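# Hang the picture frame level on the screw shank

## Task

Get the picture frame hanging level from the screw with nothing holding it: it must rest on the screw's shank (not its head) at its balance point, and the loose display board must still be standing on its own when you finish.

## Robot and tools

Robot: two arms, left_arm and right_arm, each ending in a parallel gripper. Scene frame: origin at table-top height, halfway between the two arms' nominal bases; +z up, +x out over the table, left_arm on the +y side (arm names do not match image sides). Real bases sit a little off nominal; only a BASES line, if present, gives their true place. Reported hand positions and orientations can be off by up to a few centimetres, more at long reach. Gripper axes: fingers point along its +z, close along its y. end_effector_position is the spot between the finger pads, roughly 5 mm short of the tips.

Row format (used by every moving tool): 16 numbers, always both arms: left_arm x, y, z, qw, qx, qy, qz, opening, then right_arm the same 8. x, y, z are an absolute target position in metres in the scene frame; the quaternion is an absolute target orientation, w first, same frame. Opening runs -1 (closed) to +1 (fully open, 0.070 m); closing fully takes about 1 s or more. To keep an arm still or its orientation fixed, resend its own earlier target numbers (not drifted readings) in every row.

execute_actions {actions, cameras}: actions holds at most one item. Empty list = look (returns state and pictures). {"rows": [...], "steps": n}: up to 15 rows, n up to 15 control steps of 1/30 s (default 15); one row per step, the last repeated if rows run out. Refused, with nothing sent, if any target lies more than 0.6 m from that arm's last reported position along any axis of its gripper. {"steps": n} without rows waits up to 300 steps counted from the previous result, including your reply time. Result is read 5 steps before the action ends; those steps run afterward. An action needs at least 5 steps. cameras: list of names, ["all"], or []; pictures come only with an empty action list or when asked.

move {target, speed, blend, blocking, cameras}: straight-line paths to absolute poses. target is one 16-number row or a list of up to 15 rows sharing a 10 s cap (paths halt after 10 s). speed in m/s, 0.002 to 2.2, default 0.25 (rotation up to twice that in rad/s); one value or one per target. blend in metres rounds corners of a list (default 0 stops at each point). blocking=false returns about 0.5 s after start while the move continues. No obstacle avoidance; fast moves lag, overshoot and hit harder; aiming past a contact pushes harder. Don't route a hand near its own base (shoulder posture may flip); go around. Openings: first target's opening is sent at start; later changed openings are sent on arrival when everything has settled. Result adds a "move:" line: ending (done, off_target, moving, held, fault) and limits (paced = pose clipped, held = steps withheld). Unnamed arms are done (within 3 mm and 2 degrees). done/off_target say nothing about contact. A clearance check between arms can stop the whole move.

wait {seconds 0 to 10, cameras}: lets time pass without new commands; returns early if a move finishes. stop {cameras}: brakes the current move (needs stopping distance); fingers continue. zoom_image {camera, region [x0,y0,x1,y1] pixels, max 504x504}: closer look at the latest image of cam_head_left, cam_head_right, cam_left_wrist or cam_right_wrist (all 896x504). finished_scene {scene}: ends the current scene irreversibly; confirm the frame hangs level on the shank and the board stands first.

Control details: each step the commanded orientation is limited to 32 degrees from the measured one; position is favoured over orientation if both can't be reached. Joints move at most 3 rad/s. Results show Hand target (current goal), Joint positions (last = measured opening in m), joint torques (include arm weight, noisy, offset), and grip_measured on the opening scale. To grip, command about 0.05 below the grip_measured value at first contact for full force (about 20 N per pad); less for a lighter hold. Parts under 2 mm wide get reduced force.

Avoid: dropping things or letting go of moving parts, knocking anything off the table, slamming, hard presses, arm-to-arm contact (one gripper squeezing the other's fingers counts), and toppling the display board. An occasional outside push may nudge loose items. Contact torque reaching a joint limit (waist, shoulder, elbow 21.6 N m; forearm roll, wrist pitch, wrist roll 7.52 N m, with wrist motors only about 4 N m) freezes that arm for 10 s. Holding loads, stretching out or pushing against unreachable poses heats motors; MOTOR HOT appears at 65 °C, and at 80 °C the arm goes limp and drops for 30 to 60 s. Time spent thinking and writing keeps the simulation running, so moves continue meanwhile.

Cameras: head cameras are fixed, wrist cameras ride on the hands; calibration (K, distortion, world-to-camera transform) is supplied and accurate to a few millimetres near image centre.

Each tool is called as name(argument=value, ...) on one line, values as JSON.

## Session

execute_actions(actions=[], cameras=["all"])

Scene clock: 0.00 s of 4500.00 s.
left_arm: end_effector_position=(+0.3510, +0.5999, +0.2155) grip_measured=+0.59 end_effector_quat_wxyz=(+0.247, -0.380, +0.744, +0.491) | right_arm: end_effector_position=(+0.3748, -0.3621, +0.2306) grip_measured=+0.98 end_effector_quat_wxyz=(+0.266, -0.127, +0.954, +0.046)
Joint positions: left_arm=[0.435 2.012 -1.399 1.391 1.016 -1.325 0.056] | right_arm=[-0.326 1.505 -1.187 0.405 0.93 -0.792 0.069]
Joint torques (N m): no reading
Motor temperatures (°C): left_arm=[31 31 32 33 36 30] | right_arm=[30 30 33 35 39 32]
Hand target: left_arm +0.3510, +0.5999, +0.2155; +0.247, -0.380, +0.744, +0.491 | right_arm +0.3748, -0.3621, +0.2306; +0.266, -0.127, +0.954, +0.046

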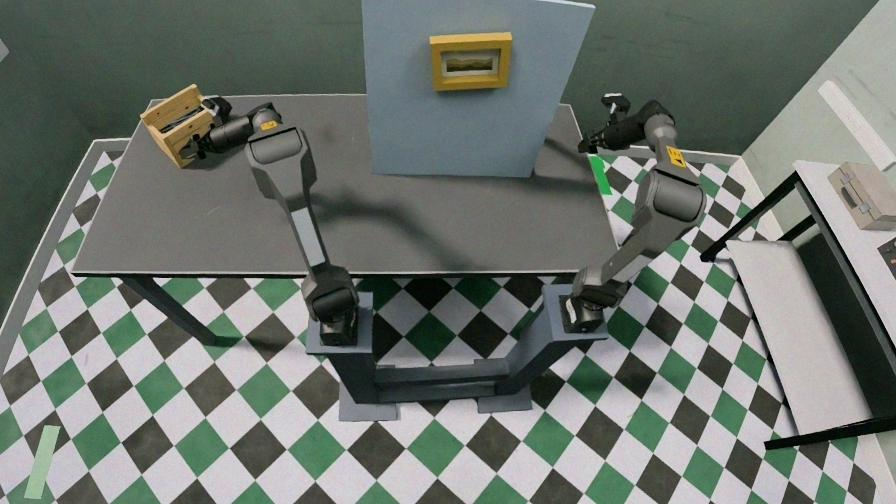

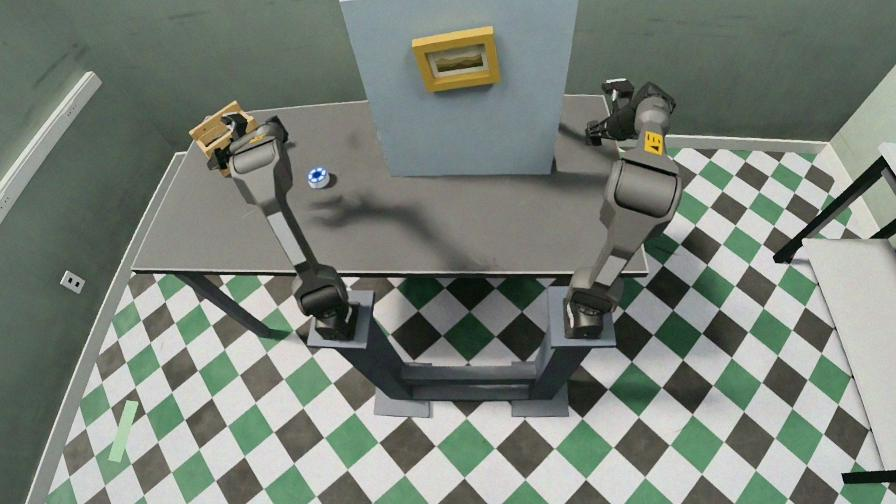

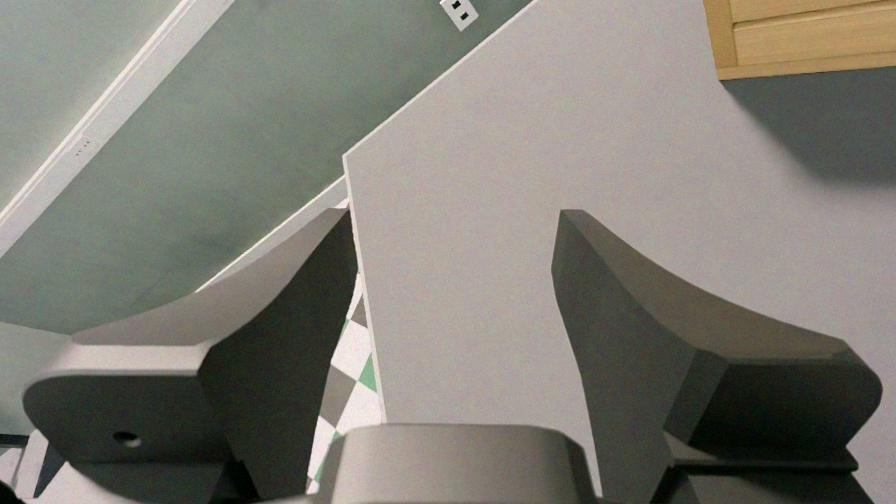

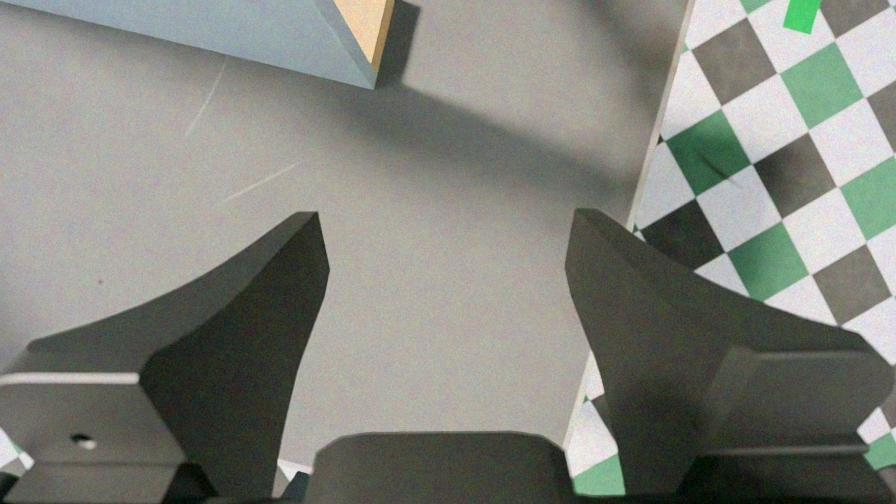

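zoom_image(camera="cam_head_left", region=[350, 0, 610, 190])

zoom_image(camera="cam_head_right", region=[330, 0, 590, 190])

zoom_image(camera="cam_head_left", region=[410, 20, 530, 100])

zoom_image(camera="cam_head_right", region=[180, 80, 340, 200])

zoom_image(camera="cam_head_left", region=[130, 70, 290, 190])

Scaled by 1.938 from the camera's 896x504 image, which has a finer 1280x720 frame.

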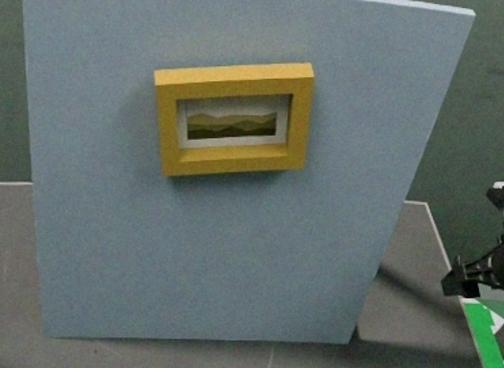

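Scaled by 1.938 from the camera's 896x504 image, which has a finer 1280x720 frame.

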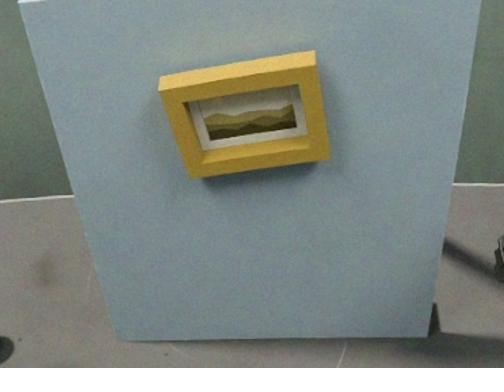

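Scaled by 4.200 from the camera's 896x504 image, which has a finer 1280x720 frame.

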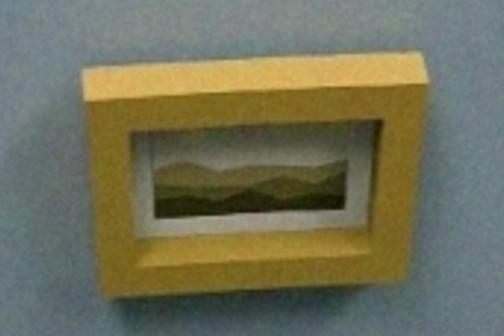

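Scaled by 3.150 from the camera's 896x504 image, which has a finer 1280x720 frame.

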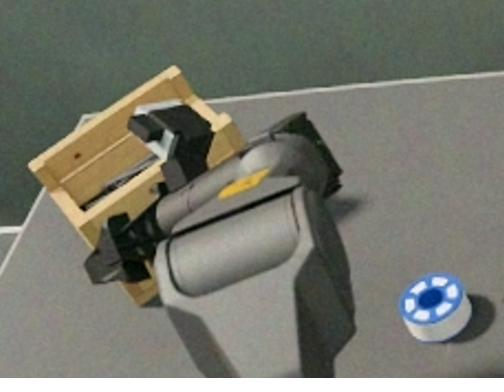

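Scaled by 3.150 from the camera's 896x504 image, which has a finer 1280x720 frame.

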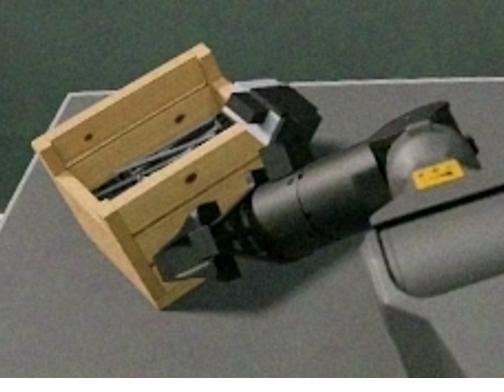

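move(target=[[0.3510,0.5999,0.2155,0.247,-0.380,0.744,0.491,0.59,0.29,-0.30,0.30,0.5,0,0.866,0,1],[0.3510,0.5999,0.2155,0.247,-0.380,0.744,0.491,0.59,0.25,-0.08,0.42,0.7071,0,0.7071,0,1]], blend=[0.05,0], speed=0.3)

Scene clock: 13.60 s of 4500.00 s.
left_arm: end_effector_position=(+0.3508, +0.6000, +0.2155) grip_measured=+0.59 end_effector_quat_wxyz=(+0.247, -0.380, +0.744, +0.491) | right_arm: end_effector_position=(+0.2507, -0.0802, +0.4192) grip_measured=+0.98 end_effector_quat_wxyz=(+0.689, -0.080, +0.716, +0.079)
Joint positions: left_arm=[0.435 2.013 -1.399 1.391 1.018 -1.325 0.056] | right_arm=[1.466 1.17 -0.918 -1.592 1.216 1.735 0.069]
Joint torques (N m): left_arm=[-0.75 -7.74 -3.13 0.53 0.48 -0.06] | right_arm=[0.06 -2.78 -4.56 -1.25 0.05 -0.13]
Motor temperatures (°C): left_arm=[31 32 33 33 36 30] | right_arm=[30 30 34 35 39 32]
Hand target: left_arm +0.3510, +0.5999, +0.2155; +0.247, -0.380, +0.744, +0.491 | right_arm +0.2506, -0.0801, +0.4200; +0.690, -0.079, +0.715, +0.079
Off the commanded pose: left_arm 0.000 m, 0 deg | right_arm 0.001 m, 13 deg.
joint sent to its limit (right arm) — joint 5 (wrist pitch), upper limit.
Kept back: nothing.
move: off_target (right_arm); blend cut to 0 m at target 1; limits=paced
camera_calibration:
cam_left_wrist: T_world_to_cam=[[0.800807, -0.211152, -0.560466, -0.0299074], [-0.482053, -0.782585, -0.393935, 0.724272], [-0.355432, 0.585641, -0.728487, 0.052036], [0, 0, 0, 1]] pos_world=[0.391583, 0.530015, 0.306462]
cam_right_wrist: T_world_to_cam=[[0.211175, -0.976586, -0.0410421, -0.113419], [-0.631816, -0.104344, -0.768063, 0.465706], [0.745797, 0.188127, -0.639058, 0.214362], [0, 0, 0, 1]] pos_world=[0.158321, -0.102497, 0.490026]

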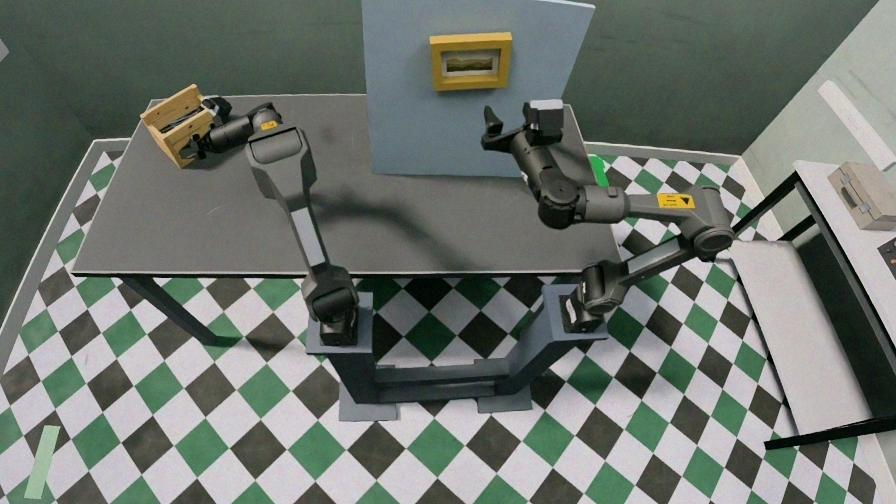

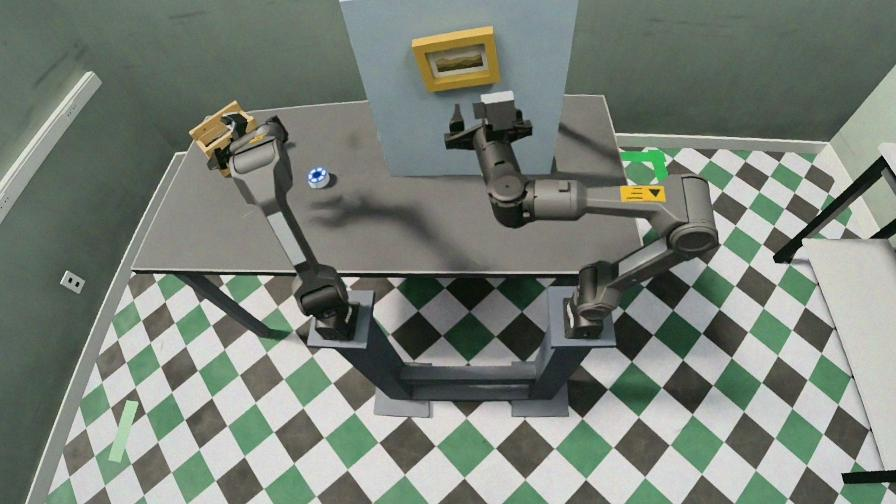

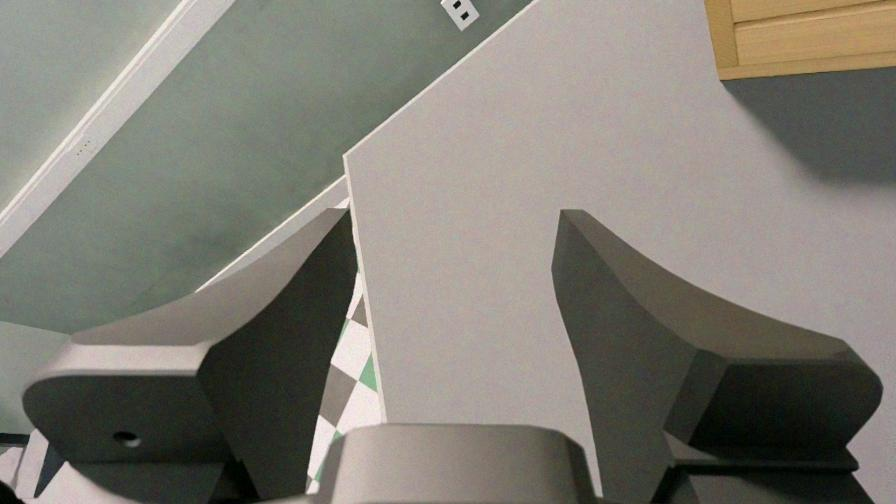

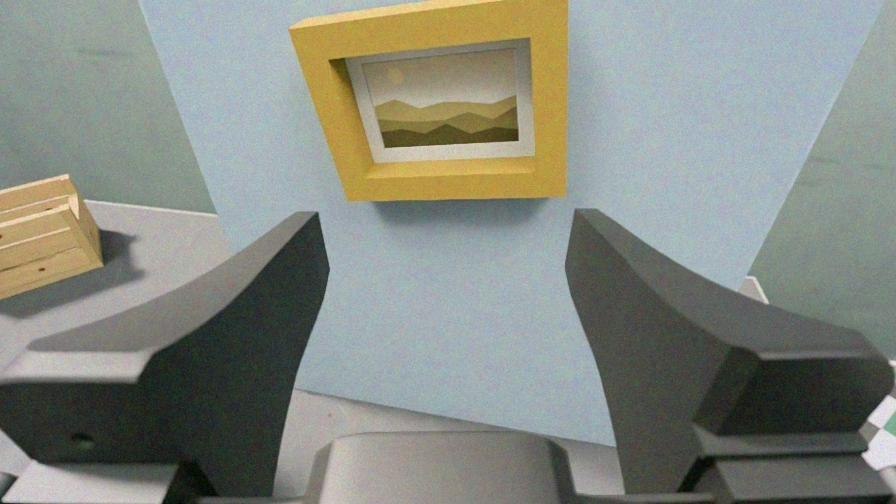

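move(target=[[0.3510,0.5999,0.2155,0.247,-0.380,0.744,0.491,0.59,0.26,-0.15,0.50,0.5373,0,0.8434,0,1],[0.3510,0.5999,0.2155,0.247,-0.380,0.744,0.491,0.59,0.38,-0.05,0.53,0.3256,0,0.9455,0,1]], blend=[0,0], speed=0.3)

Scene clock: 17.03 s of 4500.00 s.
left_arm: end_effector_position=(+0.3508, +0.6000, +0.2155) grip_measured=+0.59 end_effector_quat_wxyz=(+0.247, -0.380, +0.744, +0.491) | right_arm: end_effector_position=(+0.3800, -0.0500, +0.5294) grip_measured=+0.98 end_effector_quat_wxyz=(+0.526, -0.046, +0.839, +0.134)
Joint positions: left_arm=[0.435 2.013 -1.399 1.391 1.018 -1.325 0.056] | right_arm=[0.859 1.724 -2.323 -0.514 1.216 0.625 0.069]
Joint torques (N m): left_arm=[-0.68 -7.7 -3.36 0.61 0.47 -0.07] | right_arm=[-0.03 -6.74 -3.34 -0.6 -0.28 0]
Motor temperatures (°C): left_arm=[31 32 33 33 36 30] | right_arm=[30 30 34 35 39 32]
Hand target: left_arm +0.3510, +0.5999, +0.2155; +0.247, -0.380, +0.744, +0.491 | right_arm +0.3800, -0.0502, +0.5296; +0.526, -0.046, +0.839, +0.134
Off the commanded pose: left_arm 0.000 m, 0 deg | right_arm 0.001 m, 31 deg.
joint sent to its limit (right arm) — joint 5 (wrist pitch), upper limit.
Kept back: nothing.
move: off_target (right_arm)
camera_calibration:
cam_left_wrist: T_world_to_cam=[[0.800807, -0.211152, -0.560466, -0.0299074], [-0.482053, -0.782585, -0.393935, 0.724272], [-0.355432, 0.585641, -0.728487, 0.052036], [0, 0, 0, 1]] pos_world=[0.391583, 0.530015, 0.306462]
cam_right_wrist: T_world_to_cam=[[0.192638, -0.959263, -0.206652, -0.0111214], [-0.889286, -0.0816413, -0.450006, 0.565749], [0.414803, 0.270461, -0.868786, 0.434192], [0, 0, 0, 1]] pos_world=[0.32515, -0.081912, 0.629512]

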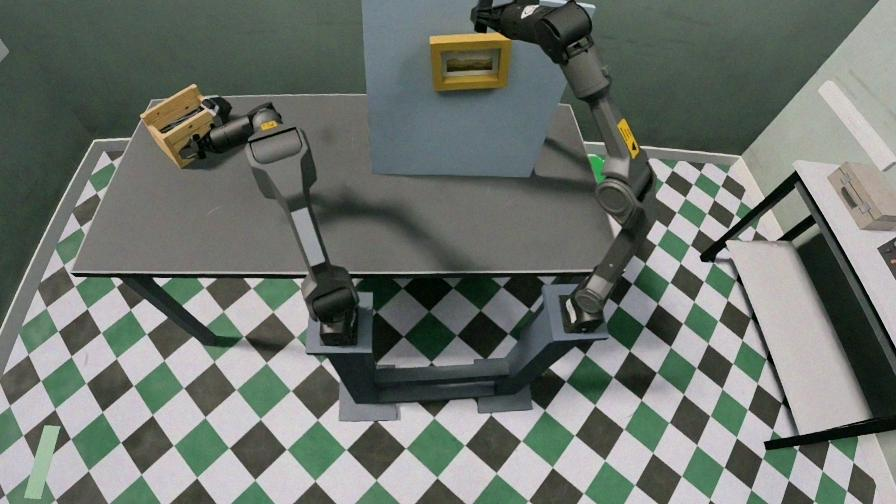

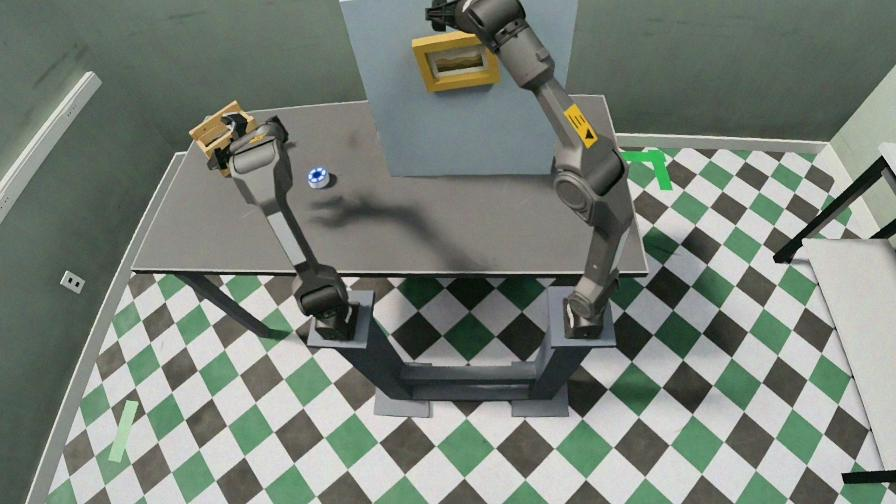

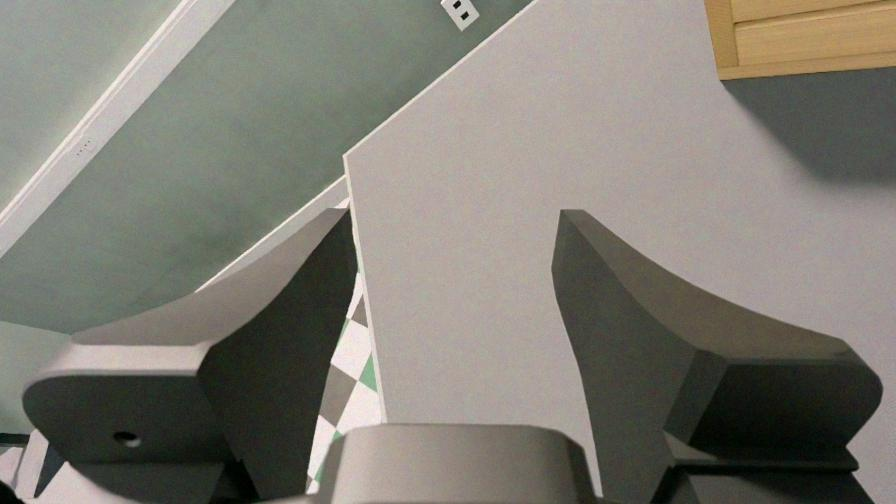

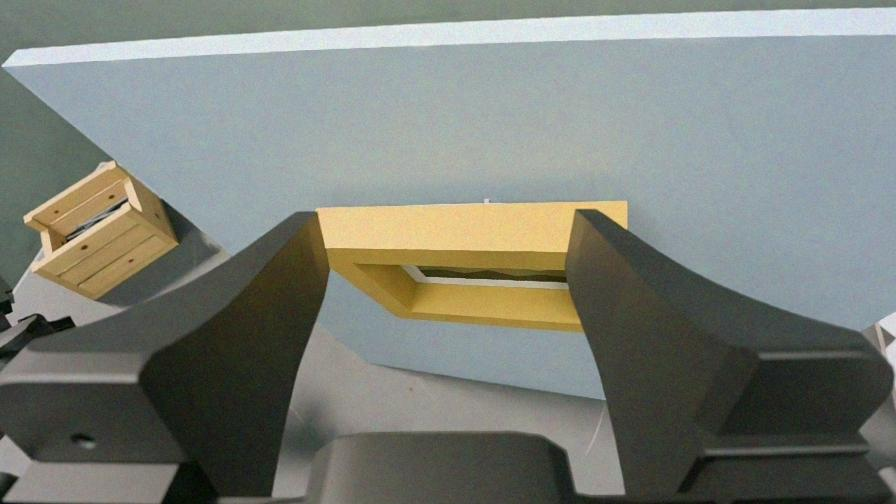

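zoom_image(camera="cam_right_wrist", region=[390, 150, 590, 270])

zoom_image(camera="cam_right_wrist", region=[300, 180, 640, 340])

Scaled by 2.520 from the camera's 896x504 image, which has a finer 1280x720 frame.

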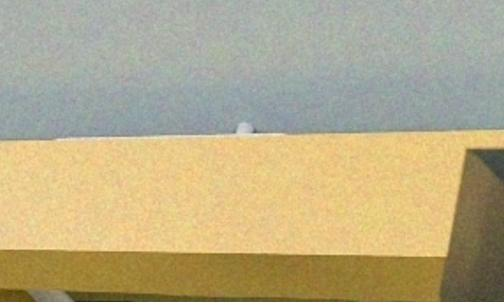

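Scaled by 1.482 from the camera's 896x504 image, which has a finer 1280x720 frame.

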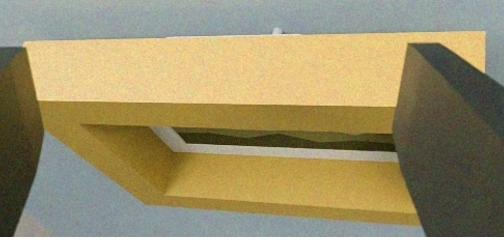

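zoom_image(camera="cam_right_wrist", region=[460, 180, 520, 220])

zoom_image(camera="cam_right_wrist", region=[400, 180, 460, 220])

Scaled by 8.400 from the camera's 896x504 image, which has a finer 1280x720 frame.

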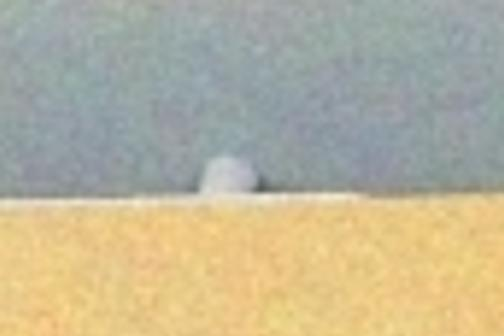

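Scaled by 8.400 from the camera's 896x504 image, which has a finer 1280x720 frame.

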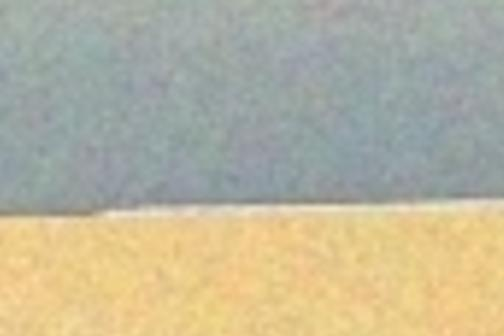

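move(target=[[0.3510,0.5999,0.2155,0.247,-0.380,0.744,0.491,0.59,0.30,-0.10,0.50,0.57,-0.15,0.78,0.0,1],[0.3510,0.5999,0.2155,0.247,-0.380,0.744,0.491,0.59,0.33,-0.045,0.44,0.5,-0.5,0.5,-0.5,1]], blend=[0,0], speed=0.3)

Scene clock: 26.90 s of 4500.00 s.
left_arm: end_effector_position=(+0.3508, +0.6000, +0.2155) grip_measured=+0.59 end_effector_quat_wxyz=(+0.247, -0.380, +0.744, +0.491) | right_arm: end_effector_position=(+0.3299, -0.0446, +0.4397) grip_measured=+0.98 end_effector_quat_wxyz=(+0.500, -0.502, +0.498, -0.500)
Joint positions: left_arm=[0.435 2.013 -1.399 1.391 1.018 -1.325 0.056] | right_arm=[1.239 1.523 -1.285 -1.627 1.216 0.158 0.069]
Joint torques (N m): left_arm=[-0.66 -7.83 -3.16 0.7 0.37 -0.05] | right_arm=[-0.45 -5.58 -4.29 -1.02 0.14 0.37]
Motor temperatures (°C): left_arm=[31 33 33 33 36 30] | right_arm=[30 31 34 35 39 32]
Hand target: left_arm +0.3510, +0.5999, +0.2155; +0.247, -0.380, +0.744, +0.491 | right_arm +0.3301, -0.0450, +0.4400; +0.501, -0.501, +0.499, -0.499
Off the commanded pose: left_arm 0.000 m, 0 deg | right_arm 0.000 m, 0 deg.
joint read past its limit (right arm) — joint 5 (wrist pitch), upper limit.
joint sent to its limit (right arm) — joint 5 (wrist pitch), upper limit.
Kept back: nothing.
move: done
camera_calibration:
cam_left_wrist: T_world_to_cam=[[0.800807, -0.211152, -0.560466, -0.0299074], [-0.482053, -0.782585, -0.393935, 0.724272], [-0.355432, 0.585641, -0.728487, 0.052036], [0, 0, 0, 1]] pos_world=[0.391583, 0.530015, 0.306462]
cam_right_wrist: T_world_to_cam=[[-0.00980186, -0.0358811, 0.999308, -0.437066], [-0.607419, -0.793634, -0.0344541, 0.173891], [0.794321, -0.607336, -0.0140158, -0.164678], [0, 0, 0, 1]] pos_world=[0.232147, 0.0223082, 0.440447]

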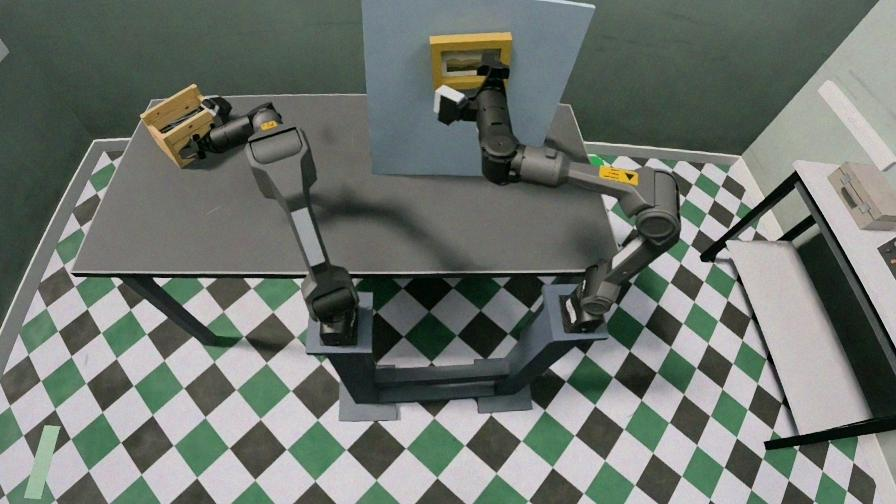

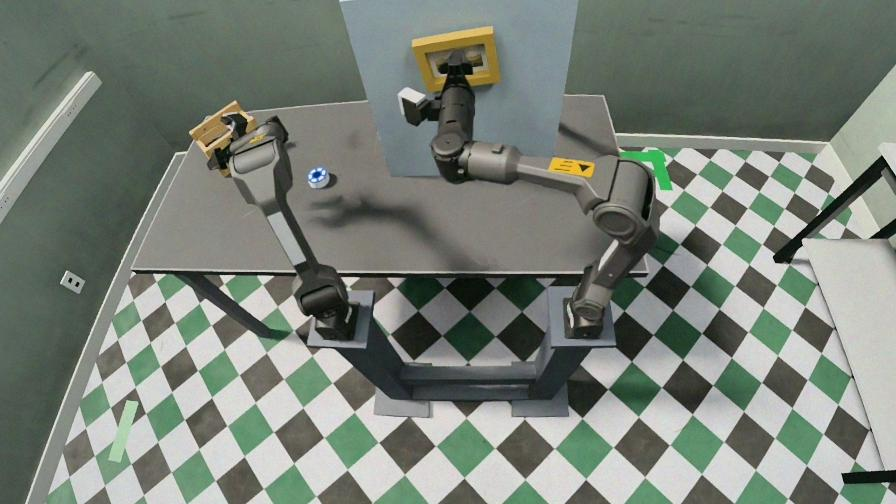

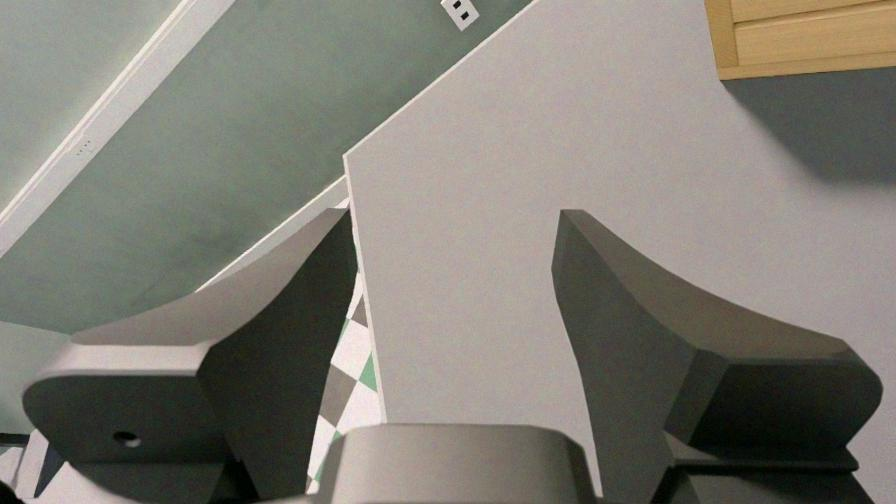

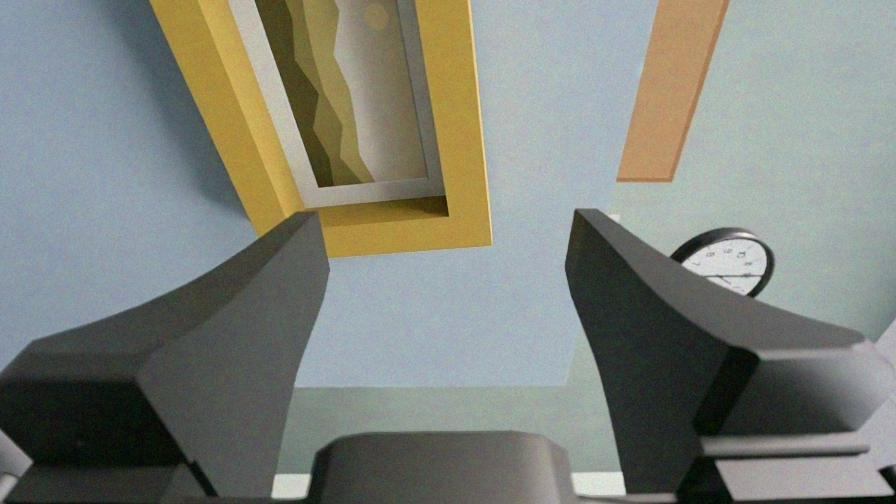

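move(target=[0.3510,0.5999,0.2155,0.247,-0.380,0.744,0.491,0.59,0.385,-0.035,0.445,0.47315,-0.5255,0.47315,-0.5255,1], speed=0.15)

Scene clock: 29.30 s of 4500.00 s.
left_arm: end_effector_position=(+0.3508, +0.6000, +0.2155) grip_measured=+0.59 end_effector_quat_wxyz=(+0.247, -0.380, +0.744, +0.491) | right_arm: end_effector_position=(+0.3854, -0.0348, +0.4451) grip_measured=+0.98 end_effector_quat_wxyz=(-0.473, +0.526, -0.473, +0.526)
Joint positions: left_arm=[0.435 2.013 -1.399 1.391 1.018 -1.325 0.056] | right_arm=[1.082 1.638 -1.441 -1.633 1.062 0.021 0.069]
Joint torques (N m): left_arm=[-0.58 -7.75 -2.98 0.76 0.34 -0.02] | right_arm=[0.7 -7.26 -3.54 -0.94 0.19 0.36]
Motor temperatures (°C): left_arm=[31 33 33 33 36 30] | right_arm=[30 31 34 35 39 32]
Hand target: left_arm +0.3510, +0.5999, +0.2155; +0.247, -0.380, +0.744, +0.491 | right_arm +0.3850, -0.0350, +0.4450; -0.473, +0.525, -0.473, +0.525
Off the commanded pose: left_arm 0.000 m, 0 deg | right_arm 0.000 m, 0 deg.
Kept back: nothing.
move: done
camera_calibration:
cam_left_wrist: T_world_to_cam=[[0.800807, -0.211152, -0.560466, -0.0299074], [-0.482053, -0.782585, -0.393935, 0.724272], [-0.355432, 0.585641, -0.728487, 0.052036], [0, 0, 0, 1]] pos_world=[0.391583, 0.530015, 0.306462]
cam_right_wrist: T_world_to_cam=[[-0.0106113, 0.067359, 0.997672, -0.437011], [-0.610407, -0.790699, 0.0468926, 0.1806], [0.792017, -0.608488, 0.0495067, -0.23009], [0, 0, 0, 1]] pos_world=[0.287837, 0.0322296, 0.438916]

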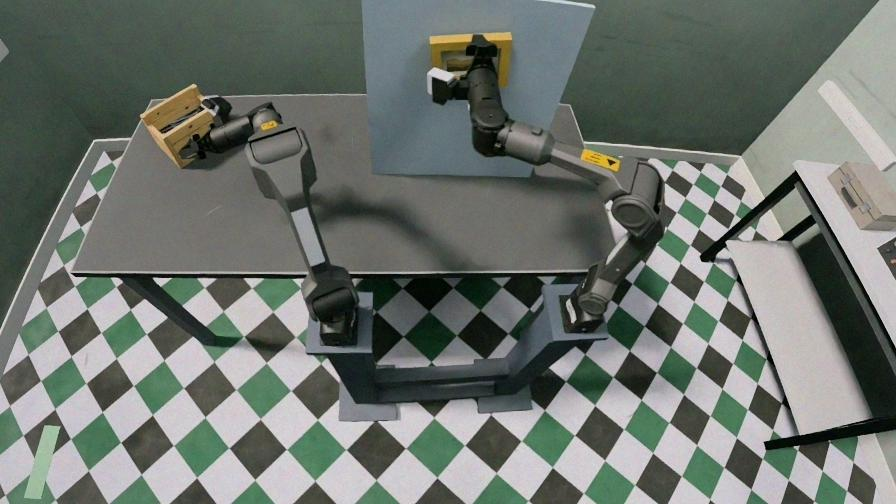

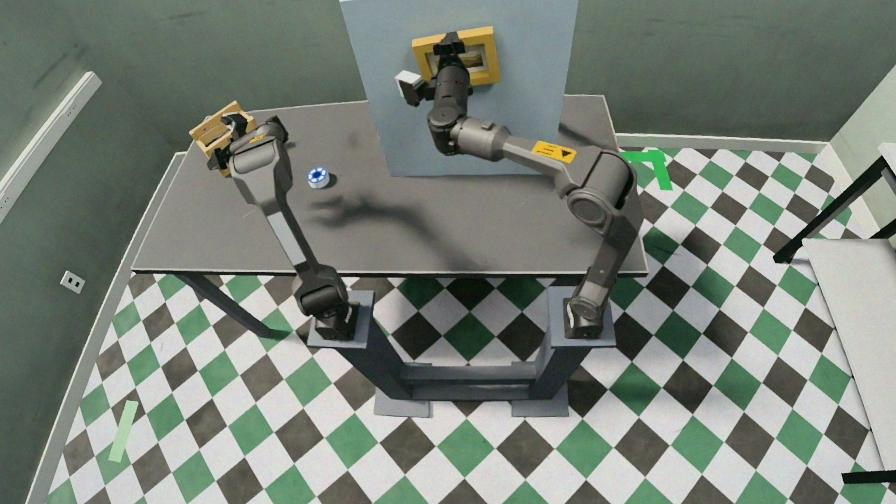

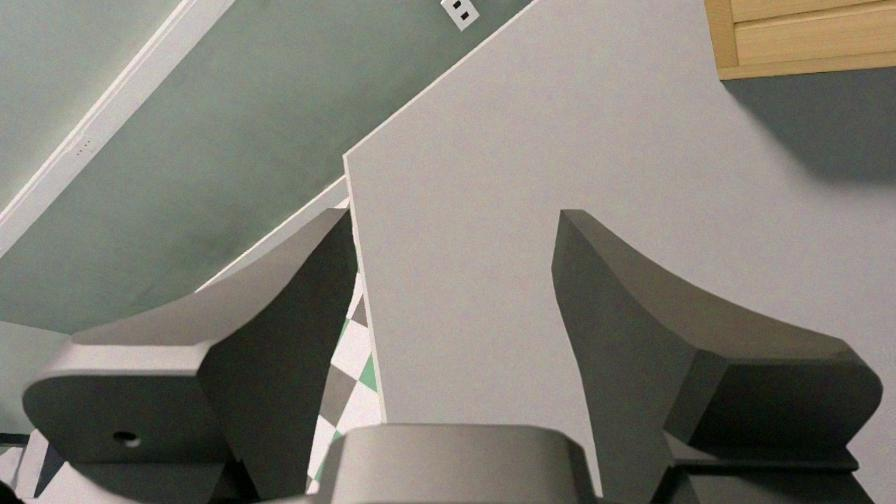

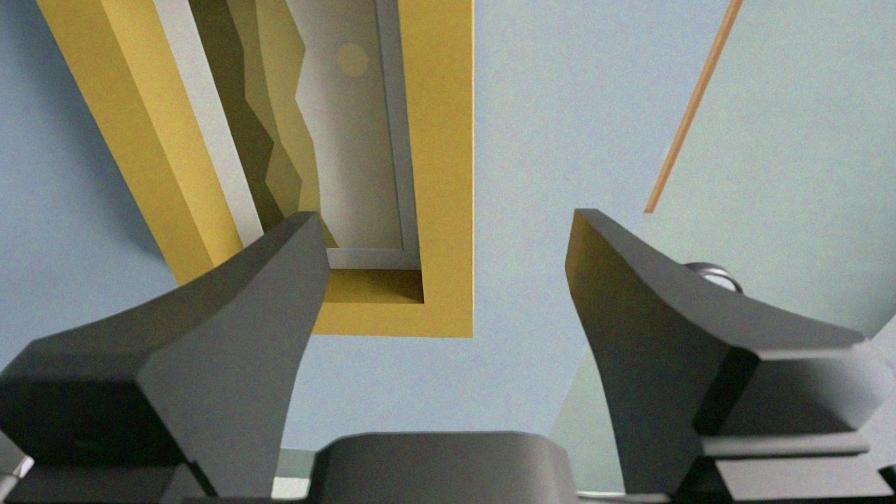

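move(target=[0.3510,0.5999,0.2155,0.247,-0.380,0.744,0.491,0.59,0.427,-0.035,0.4455,0.46854,-0.5296,0.46854,-0.5296,1], speed=0.08, cameras=["cam_head_left","cam_head_right","cam_right_wrist"])

Scene clock: 30.60 s of 4500.00 s.
left_arm: end_effector_position=(+0.3508, +0.6000, +0.2155) grip_measured=+0.59 end_effector_quat_wxyz=(+0.247, -0.380, +0.744, +0.491) | right_arm: end_effector_position=(+0.4273, -0.0347, +0.4455) grip_measured=+0.98 end_effector_quat_wxyz=(-0.469, +0.530, -0.468, +0.530)
Joint positions: left_arm=[0.435 2.013 -1.399 1.391 1.018 -1.325 0.056] | right_arm=[0.971 1.72 -1.546 -1.633 0.95 -0.016 0.069]
Joint torques (N m): left_arm=[-0.47 -7.67 -3.06 0.76 0.34 -0.05] | right_arm=[0.71 -7.72 -3.89 -0.87 0.19 0.17]
Motor temperatures (°C): left_arm=[31 33 33 33 36 30] | right_arm=[30 31 34 35 39 32]
Hand target: left_arm +0.3510, +0.5999, +0.2155; +0.247, -0.380, +0.744, +0.491 | right_arm +0.4270, -0.0350, +0.4455; -0.469, +0.530, -0.469, +0.530
Off the commanded pose: left_arm 0.000 m, 0 deg | right_arm 0.000 m, 0 deg.
Kept back: nothing.
move: done
camera_calibration:
cam_right_wrist: T_world_to_cam=[[-0.0104702, 0.0841413, 0.996399, -0.435924], [-0.609755, -0.790291, 0.0603291, 0.19994], [0.792521, -0.606927, 0.0595801, -0.267992], [0, 0, 0, 1]] pos_world=[0.32974, 0.0320386, 0.438258]
Images, in order (width x height): cam_head_left 896x504, cam_head_right 896x504, cam_right_wrist 896x504.

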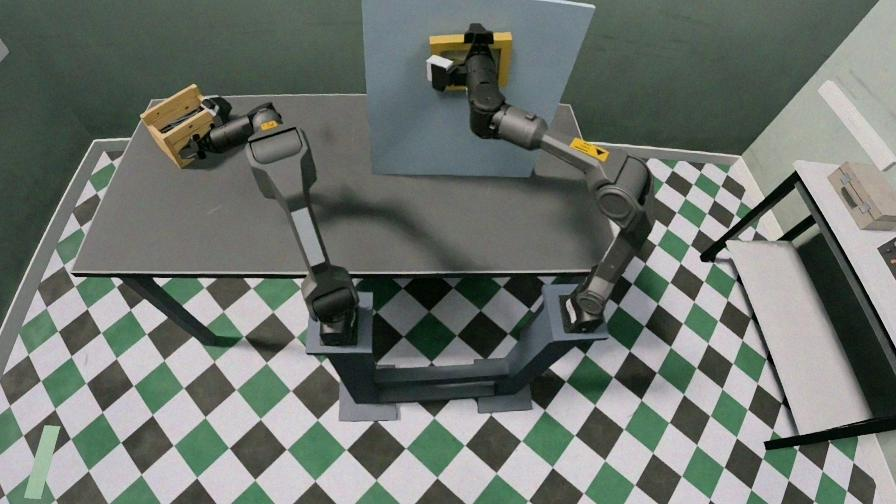

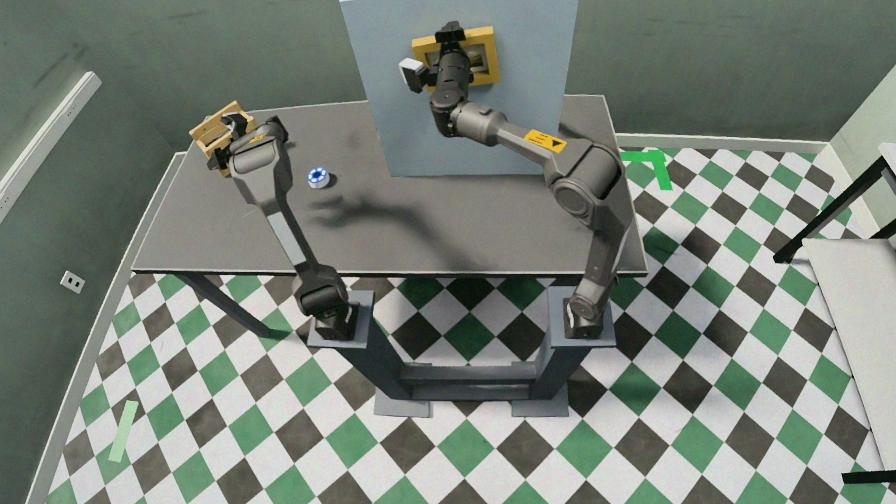

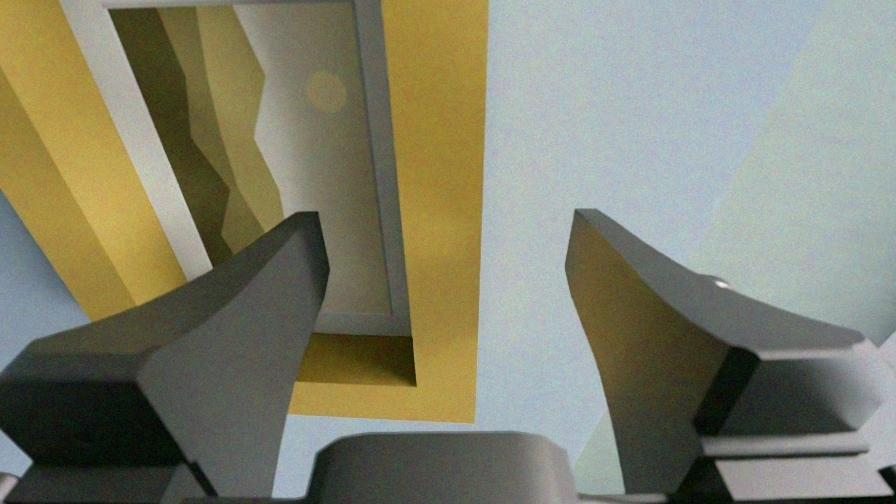

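move(target=[[0.3510,0.5999,0.2155,0.247,-0.380,0.744,0.491,0.59,0.427,-0.035,0.4425,0.46854,-0.5296,0.46854,-0.5296,1],[0.3510,0.5999,0.2155,0.247,-0.380,0.744,0.491,0.59,0.427,-0.035,0.4425,0.46854,-0.5296,0.46854,-0.5296,-0.3]], speed=0.05, cameras=["cam_right_wrist"])

Scene clock: 32.60 s of 4500.00 s.
left_arm: end_effector_position=(+0.3508, +0.6000, +0.2155) grip_measured=+0.59 end_effector_quat_wxyz=(+0.247, -0.380, +0.744, +0.491) | right_arm: end_effector_position=(+0.4272, -0.0352, +0.4426) grip_measured=-0.30 end_effector_quat_wxyz=(-0.469, +0.529, -0.469, +0.530)
Joint positions: left_arm=[0.435 2.013 -1.399 1.391 1.018 -1.325 0.056] | right_arm=[0.971 1.719 -1.534 -1.641 0.952 -0.002 0.025]
Joint torques (N m): left_arm=[-0.59 -7.76 -3.18 0.78 0.32 -0.01] | right_arm=[0.69 -7.06 -4.04 -1.02 0.18 0.18]
Motor temperatures (°C): left_arm=[31 33 33 33 36 30] | right_arm=[30 31 34 35 39 32]
Hand target: left_arm +0.3510, +0.5999, +0.2155; +0.247, -0.380, +0.744, +0.491 | right_arm +0.4270, -0.0350, +0.4425; -0.469, +0.530, -0.469, +0.530
Off the commanded pose: left_arm 0.000 m, 0 deg | right_arm 0.000 m, 0 deg.
Kept back: nothing.
move: done
camera_calibration:
cam_right_wrist: T_world_to_cam=[[-0.0100795, 0.0831972, 0.996482, -0.433241], [-0.61056, -0.789712, 0.0597579, 0.200304], [0.791906, -0.60781, 0.0587568, -0.267338], [0, 0, 0, 1]] pos_world=[0.329637, 0.0317361, 0.435455]
Images, in order (width x height): cam_right_wrist 896x504.

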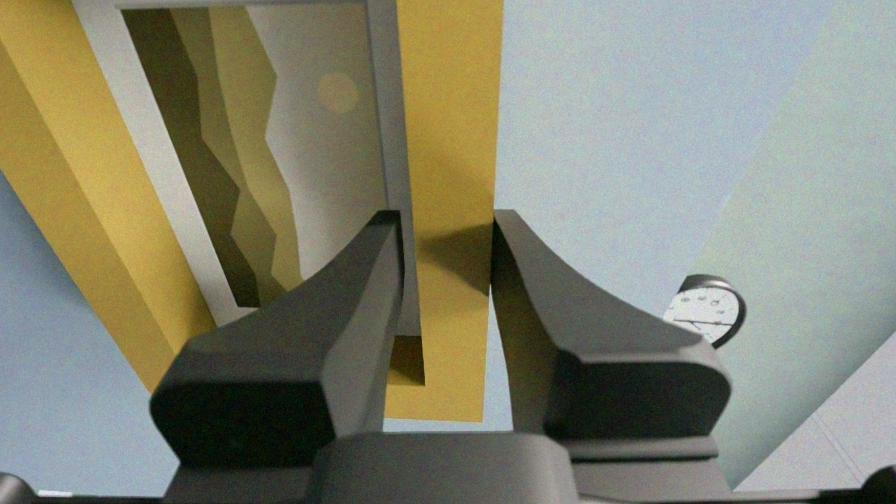

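move(target=[[0.3510,0.5999,0.2155,0.247,-0.380,0.744,0.491,0.59,0.427,-0.035,0.445,0.46854,-0.5296,0.46854,-0.5296,-0.3],[0.3510,0.5999,0.2155,0.247,-0.380,0.744,0.491,0.59,0.427,-0.035,0.445,0.46854,-0.5296,0.46854,-0.5296,-0.38],[0.3510,0.5999,0.2155,0.247,-0.380,0.744,0.491,0.59,0.427,-0.035,0.445,0.46854,-0.5296,0.46854,-0.5296,-0.50]], speed=0.05, cameras=["cam_head_left","cam_head_right","cam_right_wrist"])

Scene clock: 34.67 s of 4500.00 s.
left_arm: end_effector_position=(+0.3508, +0.6000, +0.2155) grip_measured=+0.59 end_effector_quat_wxyz=(+0.247, -0.380, +0.744, +0.491) | right_arm: end_effector_position=(+0.4272, -0.0353, +0.4447) grip_measured=-0.44 end_effector_quat_wxyz=(-0.468, +0.529, -0.469, +0.530)
Joint positions: left_arm=[0.435 2.013 -1.399 1.391 1.018 -1.325 0.056] | right_arm=[0.971 1.719 -1.542 -1.634 0.952 -0.013 0.02]
Joint torques (N m): left_arm=[-0.59 -7.88 -3.02 0.75 0.3 0] | right_arm=[0.6 -6.5 -4.53 -1.03 -0.03 0.04]
Motor temperatures (°C): left_arm=[31 33 33 33 36 30] | right_arm=[30 31 34 35 39 32]
Hand target: left_arm +0.3510, +0.5999, +0.2155; +0.247, -0.380, +0.744, +0.491 | right_arm +0.4270, -0.0350, +0.4450; -0.469, +0.530, -0.469, +0.530
Off the commanded pose: left_arm 0.000 m, 0 deg | right_arm 0.000 m, 0 deg.
Kept back: nothing.
move: done
camera_calibration:
cam_right_wrist: T_world_to_cam=[[-0.00968002, 0.0836924, 0.996445, -0.435357], [-0.611031, -0.789302, 0.0603584, 0.199983], [0.791547, -0.608275, 0.0587791, -0.267393], [0, 0, 0, 1]] pos_world=[0.329636, 0.031635, 0.437456]
Images, in order (width x height): cam_head_left 896x504, cam_head_right 896x504, cam_right_wrist 896x504.

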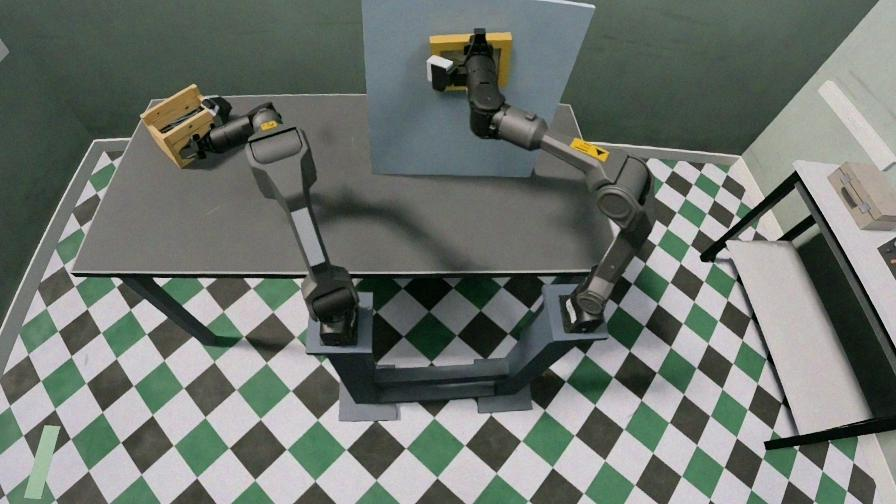

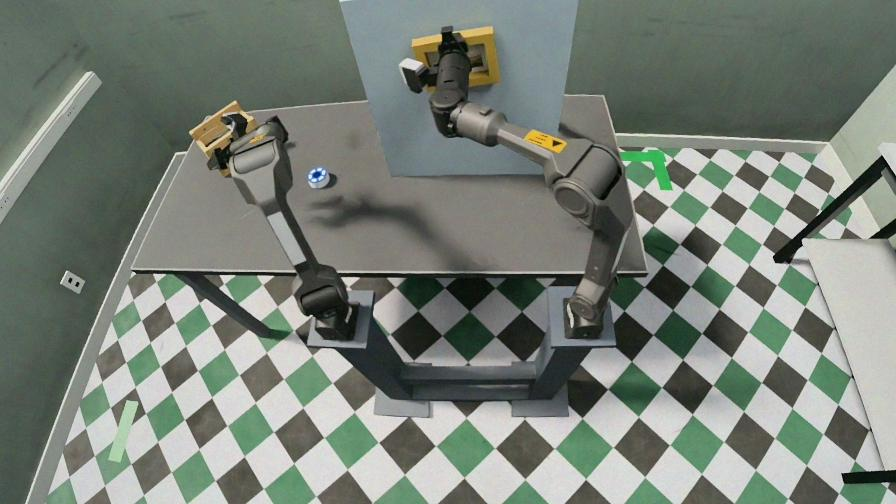

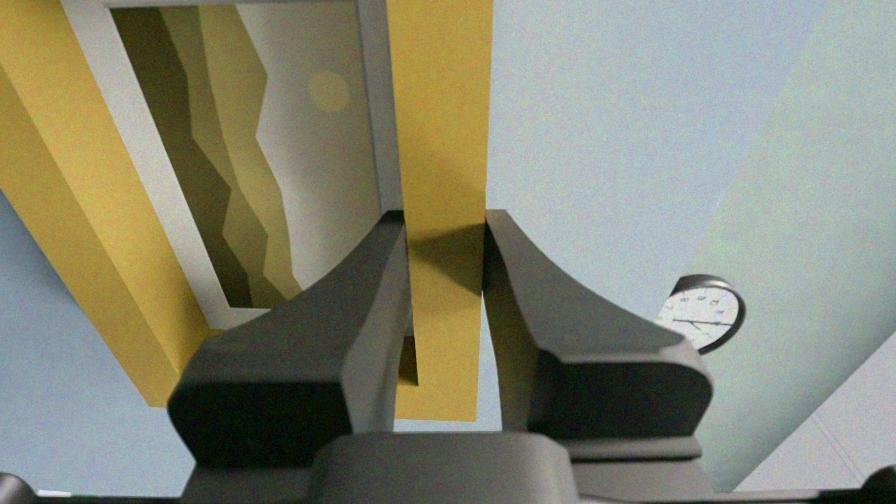

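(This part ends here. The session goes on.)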